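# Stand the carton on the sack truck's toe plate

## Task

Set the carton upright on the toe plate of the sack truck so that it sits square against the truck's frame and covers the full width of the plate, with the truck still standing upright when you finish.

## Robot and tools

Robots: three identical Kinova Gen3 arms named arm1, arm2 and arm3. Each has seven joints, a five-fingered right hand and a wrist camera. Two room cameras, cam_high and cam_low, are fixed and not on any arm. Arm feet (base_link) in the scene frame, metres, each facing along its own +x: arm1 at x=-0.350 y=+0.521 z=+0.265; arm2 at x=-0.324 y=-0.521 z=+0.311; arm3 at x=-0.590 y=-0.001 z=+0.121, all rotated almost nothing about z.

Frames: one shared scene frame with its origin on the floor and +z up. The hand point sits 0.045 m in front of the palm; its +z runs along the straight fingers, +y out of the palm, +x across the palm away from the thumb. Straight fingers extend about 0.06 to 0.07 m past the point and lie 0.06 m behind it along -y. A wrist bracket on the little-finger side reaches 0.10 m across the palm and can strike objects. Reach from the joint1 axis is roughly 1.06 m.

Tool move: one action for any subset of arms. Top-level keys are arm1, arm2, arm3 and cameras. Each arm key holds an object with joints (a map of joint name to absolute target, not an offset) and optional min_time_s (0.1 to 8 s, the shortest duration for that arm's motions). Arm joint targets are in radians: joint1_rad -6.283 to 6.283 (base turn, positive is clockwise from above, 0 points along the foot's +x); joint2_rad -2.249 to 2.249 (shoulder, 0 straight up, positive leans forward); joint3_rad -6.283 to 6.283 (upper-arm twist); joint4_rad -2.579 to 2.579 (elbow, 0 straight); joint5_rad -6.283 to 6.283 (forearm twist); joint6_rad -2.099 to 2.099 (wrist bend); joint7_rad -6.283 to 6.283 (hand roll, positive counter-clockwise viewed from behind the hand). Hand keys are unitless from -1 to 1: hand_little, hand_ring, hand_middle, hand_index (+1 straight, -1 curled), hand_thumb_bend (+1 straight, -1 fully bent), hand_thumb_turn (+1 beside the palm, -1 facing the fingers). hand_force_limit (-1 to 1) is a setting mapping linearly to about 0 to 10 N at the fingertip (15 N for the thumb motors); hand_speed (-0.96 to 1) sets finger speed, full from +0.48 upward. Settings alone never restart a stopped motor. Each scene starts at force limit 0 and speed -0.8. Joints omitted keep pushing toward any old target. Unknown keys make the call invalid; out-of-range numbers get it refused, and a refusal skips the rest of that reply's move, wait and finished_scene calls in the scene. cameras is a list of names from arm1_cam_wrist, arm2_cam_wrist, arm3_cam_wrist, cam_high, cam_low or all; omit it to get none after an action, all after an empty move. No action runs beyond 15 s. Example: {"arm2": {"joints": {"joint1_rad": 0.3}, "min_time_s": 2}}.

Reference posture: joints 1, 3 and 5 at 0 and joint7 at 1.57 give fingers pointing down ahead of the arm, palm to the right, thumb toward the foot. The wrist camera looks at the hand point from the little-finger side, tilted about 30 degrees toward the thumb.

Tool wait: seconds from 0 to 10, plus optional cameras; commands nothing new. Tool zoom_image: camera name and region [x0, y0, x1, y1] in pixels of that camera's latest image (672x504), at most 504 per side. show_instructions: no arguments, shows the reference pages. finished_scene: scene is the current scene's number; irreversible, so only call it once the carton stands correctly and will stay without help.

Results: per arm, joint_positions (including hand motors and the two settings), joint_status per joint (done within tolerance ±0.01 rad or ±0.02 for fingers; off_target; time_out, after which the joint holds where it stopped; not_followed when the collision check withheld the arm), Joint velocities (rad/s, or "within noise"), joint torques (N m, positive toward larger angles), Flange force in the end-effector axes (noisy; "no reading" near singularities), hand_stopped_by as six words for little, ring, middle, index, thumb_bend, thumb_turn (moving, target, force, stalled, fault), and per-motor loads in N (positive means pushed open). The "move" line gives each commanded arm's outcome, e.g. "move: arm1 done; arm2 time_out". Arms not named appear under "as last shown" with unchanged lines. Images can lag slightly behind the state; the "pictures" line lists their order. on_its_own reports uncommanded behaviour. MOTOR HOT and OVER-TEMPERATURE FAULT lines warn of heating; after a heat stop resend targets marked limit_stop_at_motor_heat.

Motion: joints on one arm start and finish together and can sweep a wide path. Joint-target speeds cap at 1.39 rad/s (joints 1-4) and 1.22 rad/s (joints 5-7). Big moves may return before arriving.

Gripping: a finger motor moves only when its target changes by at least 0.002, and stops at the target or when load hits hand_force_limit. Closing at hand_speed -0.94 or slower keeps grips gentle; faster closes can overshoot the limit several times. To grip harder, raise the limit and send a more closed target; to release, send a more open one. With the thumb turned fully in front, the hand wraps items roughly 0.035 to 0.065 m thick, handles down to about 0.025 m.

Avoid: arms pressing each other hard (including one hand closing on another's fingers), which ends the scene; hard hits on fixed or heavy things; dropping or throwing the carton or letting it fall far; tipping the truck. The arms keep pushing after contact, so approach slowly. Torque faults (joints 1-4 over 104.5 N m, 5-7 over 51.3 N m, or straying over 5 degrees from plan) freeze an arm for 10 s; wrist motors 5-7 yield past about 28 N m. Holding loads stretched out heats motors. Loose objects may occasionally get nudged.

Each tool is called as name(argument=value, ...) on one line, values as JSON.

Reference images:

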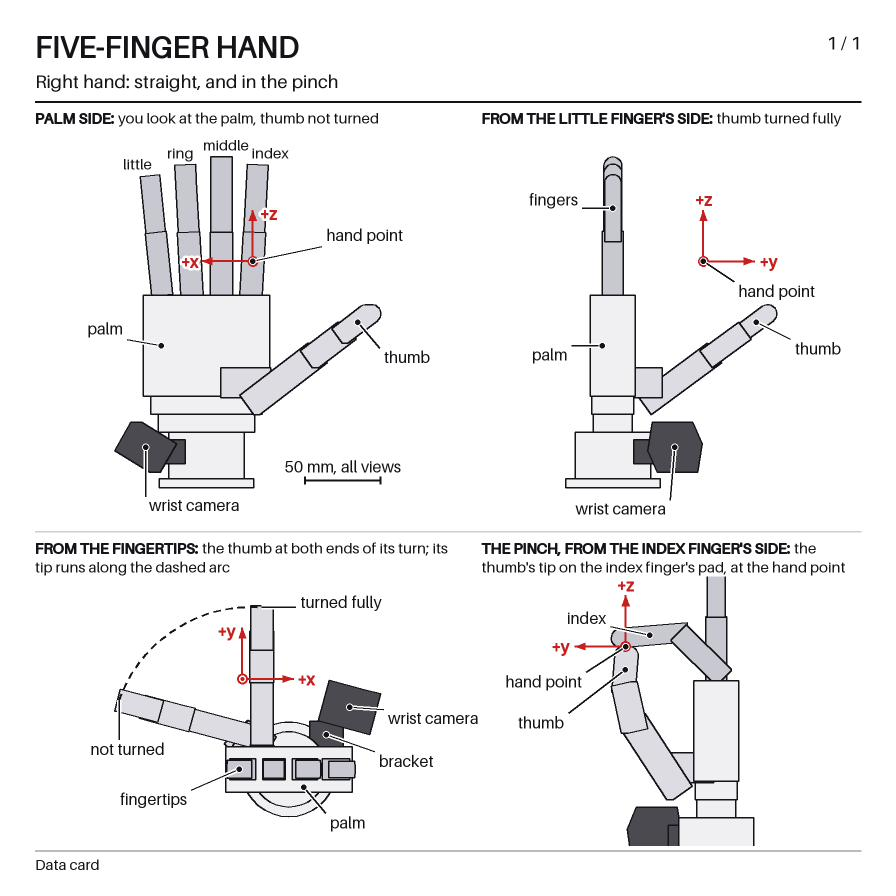

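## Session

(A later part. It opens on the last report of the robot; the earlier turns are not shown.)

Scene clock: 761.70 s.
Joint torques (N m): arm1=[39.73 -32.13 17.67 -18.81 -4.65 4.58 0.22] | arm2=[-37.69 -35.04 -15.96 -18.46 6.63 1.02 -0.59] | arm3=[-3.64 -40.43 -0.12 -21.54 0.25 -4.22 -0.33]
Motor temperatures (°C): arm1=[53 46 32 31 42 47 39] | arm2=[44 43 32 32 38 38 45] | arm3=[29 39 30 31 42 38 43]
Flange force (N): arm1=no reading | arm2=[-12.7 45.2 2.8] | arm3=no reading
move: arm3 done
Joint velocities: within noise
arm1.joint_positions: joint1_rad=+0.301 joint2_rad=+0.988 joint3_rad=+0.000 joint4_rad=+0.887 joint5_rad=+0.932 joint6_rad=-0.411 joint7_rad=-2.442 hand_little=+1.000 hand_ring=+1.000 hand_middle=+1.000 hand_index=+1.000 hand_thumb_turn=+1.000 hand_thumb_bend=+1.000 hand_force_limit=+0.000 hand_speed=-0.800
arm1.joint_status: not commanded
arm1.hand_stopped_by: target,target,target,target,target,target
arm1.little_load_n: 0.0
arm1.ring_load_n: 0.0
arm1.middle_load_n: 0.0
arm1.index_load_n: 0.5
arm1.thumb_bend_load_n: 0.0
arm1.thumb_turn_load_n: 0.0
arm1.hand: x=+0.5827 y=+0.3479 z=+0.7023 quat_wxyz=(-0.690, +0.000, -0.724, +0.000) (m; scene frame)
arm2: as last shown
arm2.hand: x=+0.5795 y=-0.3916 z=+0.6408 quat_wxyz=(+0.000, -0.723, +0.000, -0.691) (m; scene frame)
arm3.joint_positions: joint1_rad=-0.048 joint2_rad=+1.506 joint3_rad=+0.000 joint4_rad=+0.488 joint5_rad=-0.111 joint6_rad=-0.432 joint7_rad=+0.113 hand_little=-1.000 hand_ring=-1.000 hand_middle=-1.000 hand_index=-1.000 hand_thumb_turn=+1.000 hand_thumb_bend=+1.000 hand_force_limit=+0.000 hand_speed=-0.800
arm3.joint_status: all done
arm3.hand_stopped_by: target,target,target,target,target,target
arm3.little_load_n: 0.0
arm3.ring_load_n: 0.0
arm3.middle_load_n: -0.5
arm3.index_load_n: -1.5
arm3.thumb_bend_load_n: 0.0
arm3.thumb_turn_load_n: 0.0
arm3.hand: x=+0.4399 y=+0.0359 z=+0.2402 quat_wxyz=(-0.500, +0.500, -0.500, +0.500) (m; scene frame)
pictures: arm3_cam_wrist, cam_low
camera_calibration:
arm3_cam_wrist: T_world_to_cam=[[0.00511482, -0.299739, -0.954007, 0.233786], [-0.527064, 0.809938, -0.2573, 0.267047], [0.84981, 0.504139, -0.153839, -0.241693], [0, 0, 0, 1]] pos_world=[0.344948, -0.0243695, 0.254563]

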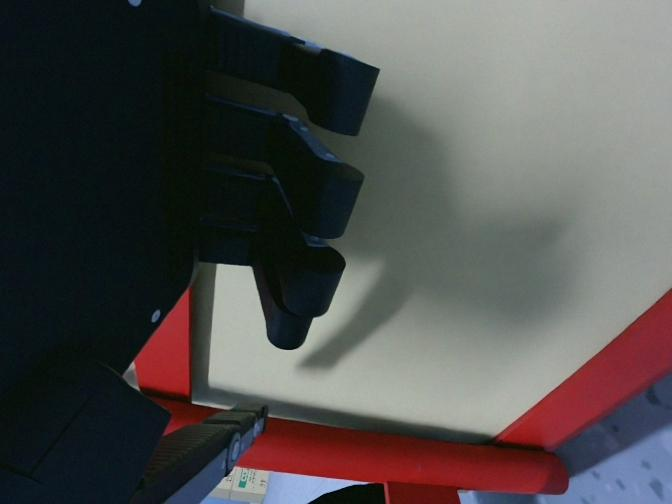

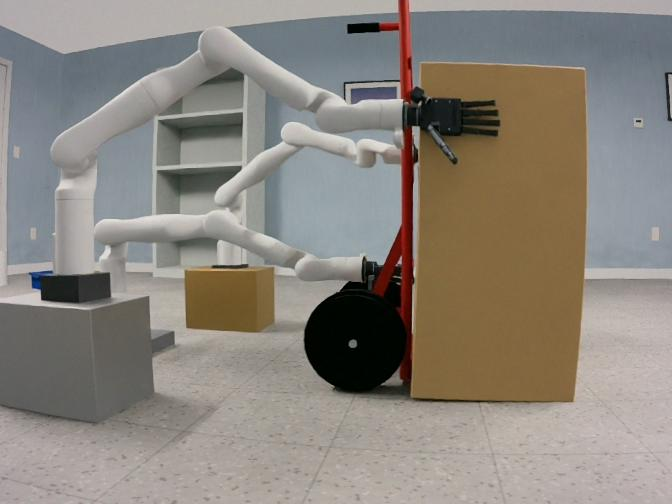

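move(arm1={"joints": {"joint1_rad": 0.3089, "joint2_rad": 0.9608, "joint4_rad": 0.9912, "joint5_rad": 0.7716, "joint6_rad": -0.4799, "joint7_rad": -2.2718}, "min_time_s": 2}, arm2={"joints": {"joint1_rad": -0.3881, "joint2_rad": 0.937, "joint4_rad": 1.2247, "joint5_rad": -0.6128, "joint6_rad": -0.6531, "joint7_rad": -4.2192}, "min_time_s": 2})

move(arm1={"joints": {"joint1_rad": 0.2779, "joint2_rad": 0.9428, "joint4_rad": 1.0312, "joint5_rad": 0.7016, "joint6_rad": -0.4799, "joint7_rad": -2.2068}, "min_time_s": 2.5}, arm2={"joints": {"joint1_rad": -0.3521, "joint2_rad": 0.926, "joint4_rad": 1.2497, "joint5_rad": -0.5578, "joint6_rad": -0.6531, "joint7_rad": -4.2642}, "min_time_s": 2.5}, cameras=["cam_low", "cam_high", "arm3_cam_wrist"])

zoom_image(camera="arm3_cam_wrist", region=[420, 230, 672, 504])

zoom_image(camera="cam_low", region=[380, 40, 480, 115])

zoom_image(camera="cam_low", region=[380, 330, 600, 415])

zoom_image(camera="cam_high", region=[340, 40, 600, 230])

Scene clock: 773.33 s.
Joint torques (N m): arm1=[45.84 -19.67 22.02 -8.75 -5.39 6.38 -0.05] | arm2=[-43.58 -15.66 -20.93 -6.5 7.06 5.29 -0.04] | arm3=[-2.37 -40.71 0.12 -22.32 0.07 -4.53 -0.27]
Motor temperatures (°C): arm1=[54 48 32 32 42 47 39] | arm2=[46 44 32 32 38 38 45] | arm3=[29 39 30 32 42 38 43]
Flange force (N): arm1=[-8.7 50.8 9.9] | arm2=[10.8 52.1 7.9] | arm3=no reading
move: arm1 done; arm2 done
Joint velocities: within noise
arm1.joint_positions: joint1_rad=+0.309 joint2_rad=+0.961 joint3_rad=+0.000 joint4_rad=+0.991 joint5_rad=+0.772 joint6_rad=-0.480 joint7_rad=-2.272 hand_little=+1.000 hand_ring=+1.000 hand_middle=+1.000 hand_index=+1.000 hand_thumb_turn=+1.000 hand_thumb_bend=+1.000 hand_force_limit=+0.000 hand_speed=-0.800
arm1.joint_status: all done
arm1.hand_stopped_by: target,target,target,target,target,target
arm1.little_load_n: 0.0
arm1.ring_load_n: 0.5
arm1.middle_load_n: 0.0
arm1.index_load_n: 0.0
arm1.thumb_bend_load_n: 0.0
arm1.thumb_turn_load_n: 0.0
arm1.hand: x=+0.5671 y=+0.3458 z=+0.6968 quat_wxyz=(-0.699, -0.002, -0.715, +0.003) (m; scene frame)
arm2.joint_positions: joint1_rad=-0.388 joint2_rad=+0.937 joint3_rad=+0.000 joint4_rad=+1.225 joint5_rad=-0.613 joint6_rad=-0.653 joint7_rad=-4.219 hand_little=+1.000 hand_ring=+1.000 hand_middle=+1.000 hand_index=+1.000 hand_thumb_turn=+1.000 hand_thumb_bend=+1.000 hand_force_limit=+0.000 hand_speed=-0.800
arm2.joint_status: all done
arm2.hand_stopped_by: target,target,target,target,target,target
arm2.little_load_n: 0.0
arm2.ring_load_n: -0.5
arm2.middle_load_n: 0.0
arm2.index_load_n: 0.0
arm2.thumb_bend_load_n: 0.0
arm2.thumb_turn_load_n: 0.0
arm2.hand: x=+0.5652 y=-0.3906 z=+0.6350 quat_wxyz=(+0.001, -0.715, -0.001, -0.699) (m; scene frame)
arm3.joint_positions: joint1_rad=-0.048 joint2_rad=+1.506 joint3_rad=+0.000 joint4_rad=+0.488 joint5_rad=-0.111 joint6_rad=-0.432 joint7_rad=+0.113 hand_little=-1.000 hand_ring=-1.000 hand_middle=-1.000 hand_index=-1.000 hand_thumb_turn=+1.000 hand_thumb_bend=+1.000 hand_force_limit=+0.000 hand_speed=-0.800
arm3.joint_status: not commanded
arm3.hand_stopped_by: target,target,target,target,target,target
arm3.little_load_n: -0.5
arm3.ring_load_n: -1.5
arm3.middle_load_n: -2.0
arm3.index_load_n: -3.5
arm3.thumb_bend_load_n: 0.5
arm3.thumb_turn_load_n: -0.5
arm3.hand: x=+0.4399 y=+0.0359 z=+0.2402 quat_wxyz=(-0.500, +0.500, -0.500, +0.500) (m; scene frame)
pictures: none

Scene clock: 776.13 s.
Joint torques (N m): arm1=[-0.25 -22.82 1.41 -9.55 -1.29 -1.81 0.01] | arm2=[-0.21 -25.13 1.24 -8.24 0.7 -2.58 -0.26] | arm3=[-1.94 -41.33 0.11 -21.08 0 -5.03 -0.42]
Motor temperatures (°C): arm1=[54 48 32 32 42 47 39] | arm2=[46 44 32 32 38 38 45] | arm3=[29 39 30 32 42 38 43]
Flange force (N): arm1=[-5.3 -3.1 -1.8] | arm2=[0.1 -1.5 6.7] | arm3=no reading
move: arm1 done; arm2 done
Joint velocities: within noise
arm1.joint_positions: joint1_rad=+0.278 joint2_rad=+0.943 joint3_rad=+0.000 joint4_rad=+1.031 joint5_rad=+0.702 joint6_rad=-0.480 joint7_rad=-2.207 hand_little=+1.000 hand_ring=+1.000 hand_middle=+1.000 hand_index=+1.000 hand_thumb_turn=+1.000 hand_thumb_bend=+1.000 hand_force_limit=+0.000 hand_speed=-0.800
arm1.joint_status: all done
arm1.hand_stopped_by: target,target,target,target,target,target
arm1.little_load_n: 0.0
arm1.ring_load_n: 0.0
arm1.middle_load_n: 0.0
arm1.index_load_n: 0.0
arm1.thumb_bend_load_n: 0.0
arm1.thumb_turn_load_n: -0.5
arm1.hand: x=+0.5670 y=+0.3681 z=+0.6965 quat_wxyz=(-0.698, -0.001, -0.716, +0.000) (m; scene frame)
arm2.joint_positions: joint1_rad=-0.352 joint2_rad=+0.926 joint3_rad=+0.000 joint4_rad=+1.250 joint5_rad=-0.558 joint6_rad=-0.653 joint7_rad=-4.264 hand_little=+1.000 hand_ring=+1.000 hand_middle=+1.000 hand_index=+1.000 hand_thumb_turn=+1.000 hand_thumb_bend=+1.000 hand_force_limit=+0.000 hand_speed=-0.800
arm2.joint_status: all done
arm2.hand_stopped_by: target,target,target,target,target,target
arm2.little_load_n: 0.0
arm2.ring_load_n: 0.0
arm2.middle_load_n: 0.0
arm2.index_load_n: 0.0
arm2.thumb_bend_load_n: 0.0
arm2.thumb_turn_load_n: 0.0
arm2.hand: x=+0.5663 y=-0.4150 z=+0.6360 quat_wxyz=(-0.002, -0.714, +0.001, -0.700) (m; scene frame)
arm3.joint_positions: joint1_rad=-0.048 joint2_rad=+1.506 joint3_rad=+0.000 joint4_rad=+0.488 joint5_rad=-0.111 joint6_rad=-0.432 joint7_rad=+0.113 hand_little=-1.000 hand_ring=-1.000 hand_middle=-1.000 hand_index=-1.000 hand_thumb_turn=+1.000 hand_thumb_bend=+1.000 hand_force_limit=+0.000 hand_speed=-0.800
arm3.joint_status: not commanded
arm3.hand_stopped_by: target,target,target,target,target,target
arm3.little_load_n: -0.5
arm3.ring_load_n: 0.0
arm3.middle_load_n: -0.5
arm3.index_load_n: -2.0
arm3.thumb_bend_load_n: 0.0
arm3.thumb_turn_load_n: 0.0
arm3.hand: x=+0.4399 y=+0.0359 z=+0.2402 quat_wxyz=(-0.500, +0.500, -0.500, +0.500) (m; scene frame)
pictures: arm3_cam_wrist, cam_high, cam_low
camera_calibration:
arm3_cam_wrist: T_world_to_cam=[[0.00511482, -0.299739, -0.954007, 0.233786], [-0.527064, 0.809938, -0.2573, 0.267047], [0.84981, 0.504139, -0.153839, -0.241693], [0, 0, 0, 1]] pos_world=[0.344948, -0.0243695, 0.254563]

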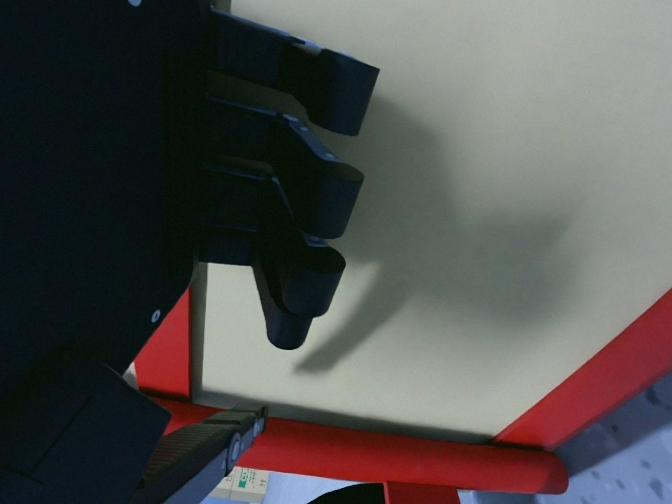

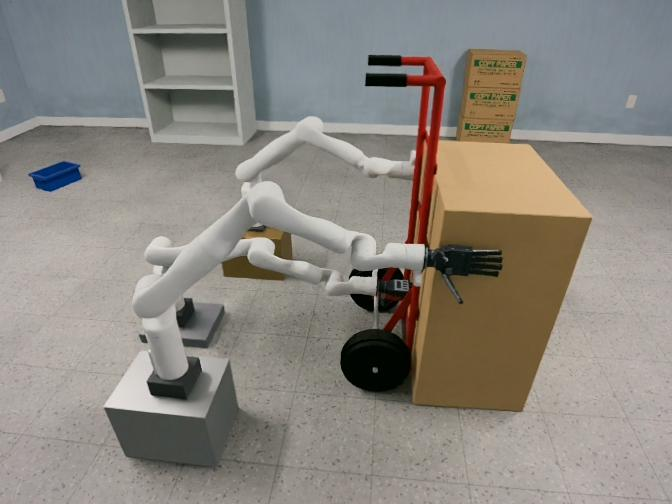

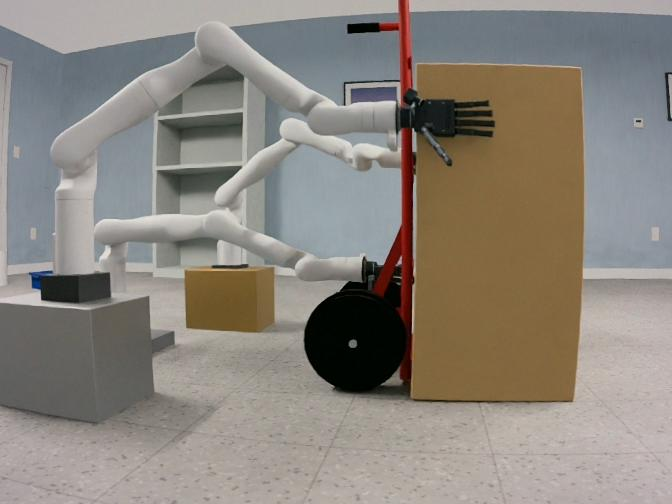

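Scaled by 1.839 from the camera's 672x504 image, which has a finer 960x720 frame.

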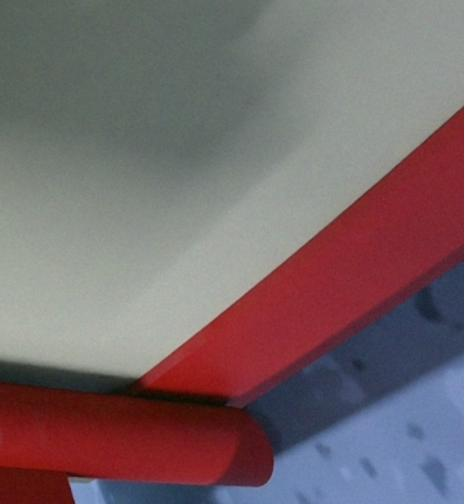

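Scaled by 5.040 from the camera's 672x504 image, which has a finer 960x720 frame.

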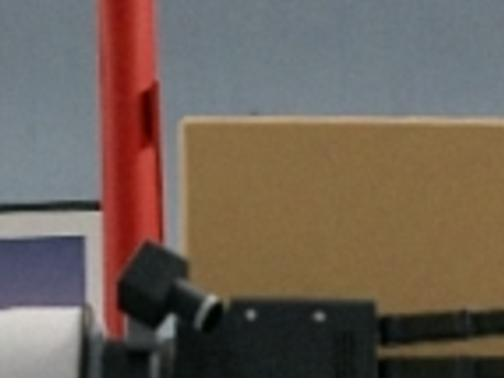

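Scaled by 2.291 from the camera's 672x504 image, which has a finer 960x720 frame.

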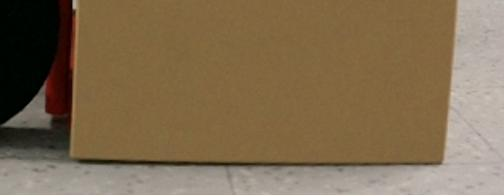

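Scaled by 1.938 from the camera's 672x504 image, which has a finer 960x720 frame.

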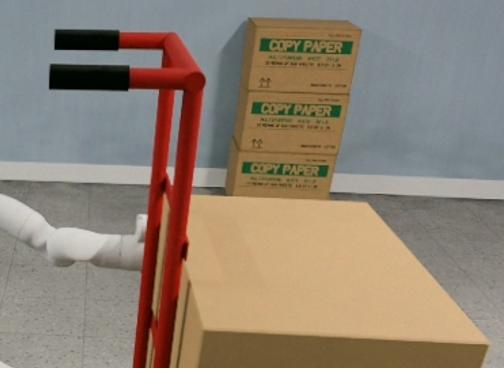

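move(arm3={"joints": {"joint1_rad": -0.0542, "joint2_rad": 1.2869, "joint4_rad": 1.0588, "joint5_rad": -0.0742, "joint6_rad": -0.7819, "joint7_rad": 0.0652}, "min_time_s": 2.5}, arm1={"joints": {"joint1_rad": 0.242, "joint2_rad": 0.8455, "joint4_rad": 1.147, "joint5_rad": 0.591, "joint6_rad": -0.4955, "joint7_rad": -2.102}, "min_time_s": 2.5}, arm2={"joints": {"joint1_rad": -0.268, "joint2_rad": 0.8205, "joint4_rad": 1.3854, "joint5_rad": -0.395, "joint6_rad": -0.6656, "joint7_rad": -4.402}, "min_time_s": 2.5}, cameras=["cam_low", "cam_high", "arm3_cam_wrist"])

zoom_image(camera="cam_low", region=[380, 330, 600, 415])

zoom_image(camera="arm3_cam_wrist", region=[380, 170, 672, 504])

Scene clock: 786.47 s.
Joint torques (N m): arm1=[-0.24 -21.59 1.53 -9.48 -1.18 -1.95 -0.04] | arm2=[-0.12 -23.75 1 -8.25 0.56 -2.72 -0.28] | arm3=[1.22 -25.99 0.32 -7.51 -0.01 -2.57 -0.24]
Motor temperatures (°C): arm1=[53 48 32 31 42 47 39] | arm2=[44 44 32 32 38 38 45] | arm3=[29 40 30 32 42 38 43]
Flange force (N): arm1=[-5.1 -3.3 -2.3] | arm2=[0.2 -1.0 5.8] | arm3=[-2.6 -0.2 3.3]
move: arm1 done; arm2 done; arm3 done
Joint velocities: within noise
arm1.joint_positions: joint1_rad=+0.242 joint2_rad=+0.846 joint3_rad=+0.000 joint4_rad=+1.147 joint5_rad=+0.591 joint6_rad=-0.496 joint7_rad=-2.102 hand_little=+1.000 hand_ring=+1.000 hand_middle=+1.000 hand_index=+1.000 hand_thumb_turn=+1.000 hand_thumb_bend=+1.000 hand_force_limit=+0.000 hand_speed=-0.800
arm1.joint_status: all done
arm1.hand_stopped_by: target,target,target,target,target,target
arm1.little_load_n: 0.0
arm1.ring_load_n: 0.0
arm1.middle_load_n: 0.0
arm1.index_load_n: 0.0
arm1.thumb_bend_load_n: 0.0
arm1.thumb_turn_load_n: 0.0
arm1.hand: x=+0.5466 y=+0.3974 z=+0.7306 quat_wxyz=(-0.707, +0.000, -0.707, +0.000) (m; scene frame)
arm2.joint_positions: joint1_rad=-0.268 joint2_rad=+0.821 joint3_rad=+0.000 joint4_rad=+1.385 joint5_rad=-0.395 joint6_rad=-0.666 joint7_rad=-4.402 hand_little=+1.000 hand_ring=+1.000 hand_middle=+1.000 hand_index=+1.000 hand_thumb_turn=+1.000 hand_thumb_bend=+1.000 hand_force_limit=+0.000 hand_speed=-0.800
arm2.joint_status: all done
arm2.hand_stopped_by: target,target,target,target,target,target
arm2.little_load_n: 0.0
arm2.ring_load_n: 0.0
arm2.middle_load_n: 0.0
arm2.index_load_n: 0.0
arm2.thumb_bend_load_n: 0.0
arm2.thumb_turn_load_n: 0.0
arm2.hand: x=+0.5459 y=-0.4704 z=+0.6686 quat_wxyz=(+0.000, -0.707, +0.000, -0.707) (m; scene frame)
arm3.joint_positions: joint1_rad=-0.054 joint2_rad=+1.287 joint3_rad=+0.000 joint4_rad=+1.059 joint5_rad=-0.074 joint6_rad=-0.782 joint7_rad=+0.065 hand_little=-1.000 hand_ring=-1.000 hand_middle=-1.000 hand_index=-1.000 hand_thumb_turn=+1.000 hand_thumb_bend=+1.000 hand_force_limit=+0.000 hand_speed=-0.800
arm3.joint_status: all done
arm3.hand_stopped_by: target,target,target,target,target,target
arm3.little_load_n: 0.0
arm3.ring_load_n: 0.5
arm3.middle_load_n: 0.0
arm3.index_load_n: 0.0
arm3.thumb_bend_load_n: 0.0
arm3.thumb_turn_load_n: 0.0
arm3.hand: x=+0.3618 y=+0.0359 z=+0.2399 quat_wxyz=(-0.500, +0.500, -0.500, +0.500) (m; scene frame)
pictures: arm3_cam_wrist, cam_high, cam_low
camera_calibration:
arm3_cam_wrist: T_world_to_cam=[[0.00423472, -0.299935, -0.95395, 0.23418], [-0.527354, 0.809854, -0.256971, 0.225957], [0.849635, 0.504158, -0.154743, -0.175112], [0, 0, 0, 1]] pos_world=[0.266949, -0.0244694, 0.254363]

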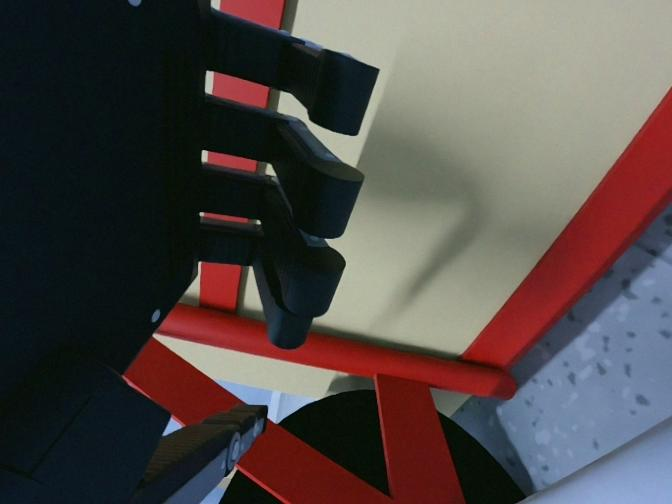

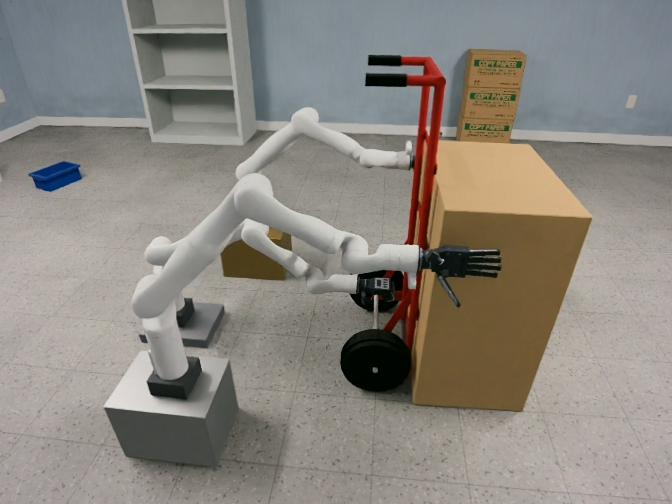

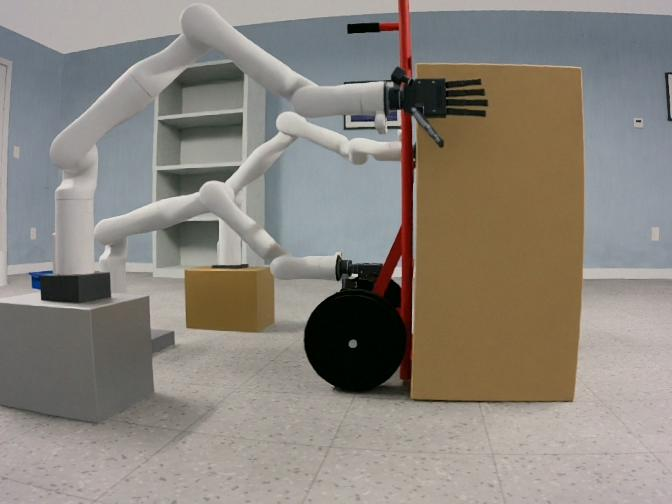

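Scaled by 2.291 from the camera's 672x504 image, which has a finer 960x720 frame.

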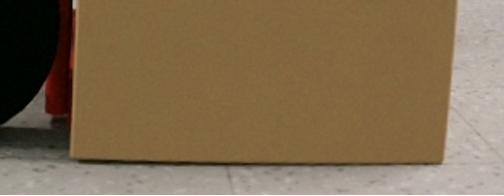

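Scaled by 1.509 from the camera's 672x504 image, which has a finer 960x720 frame.

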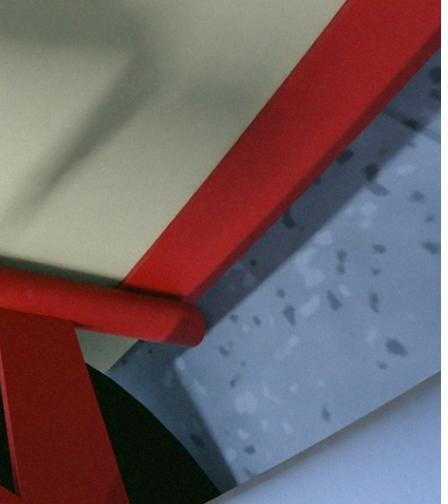

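finished_scene(scene=1)

The scene is finished: the task was done.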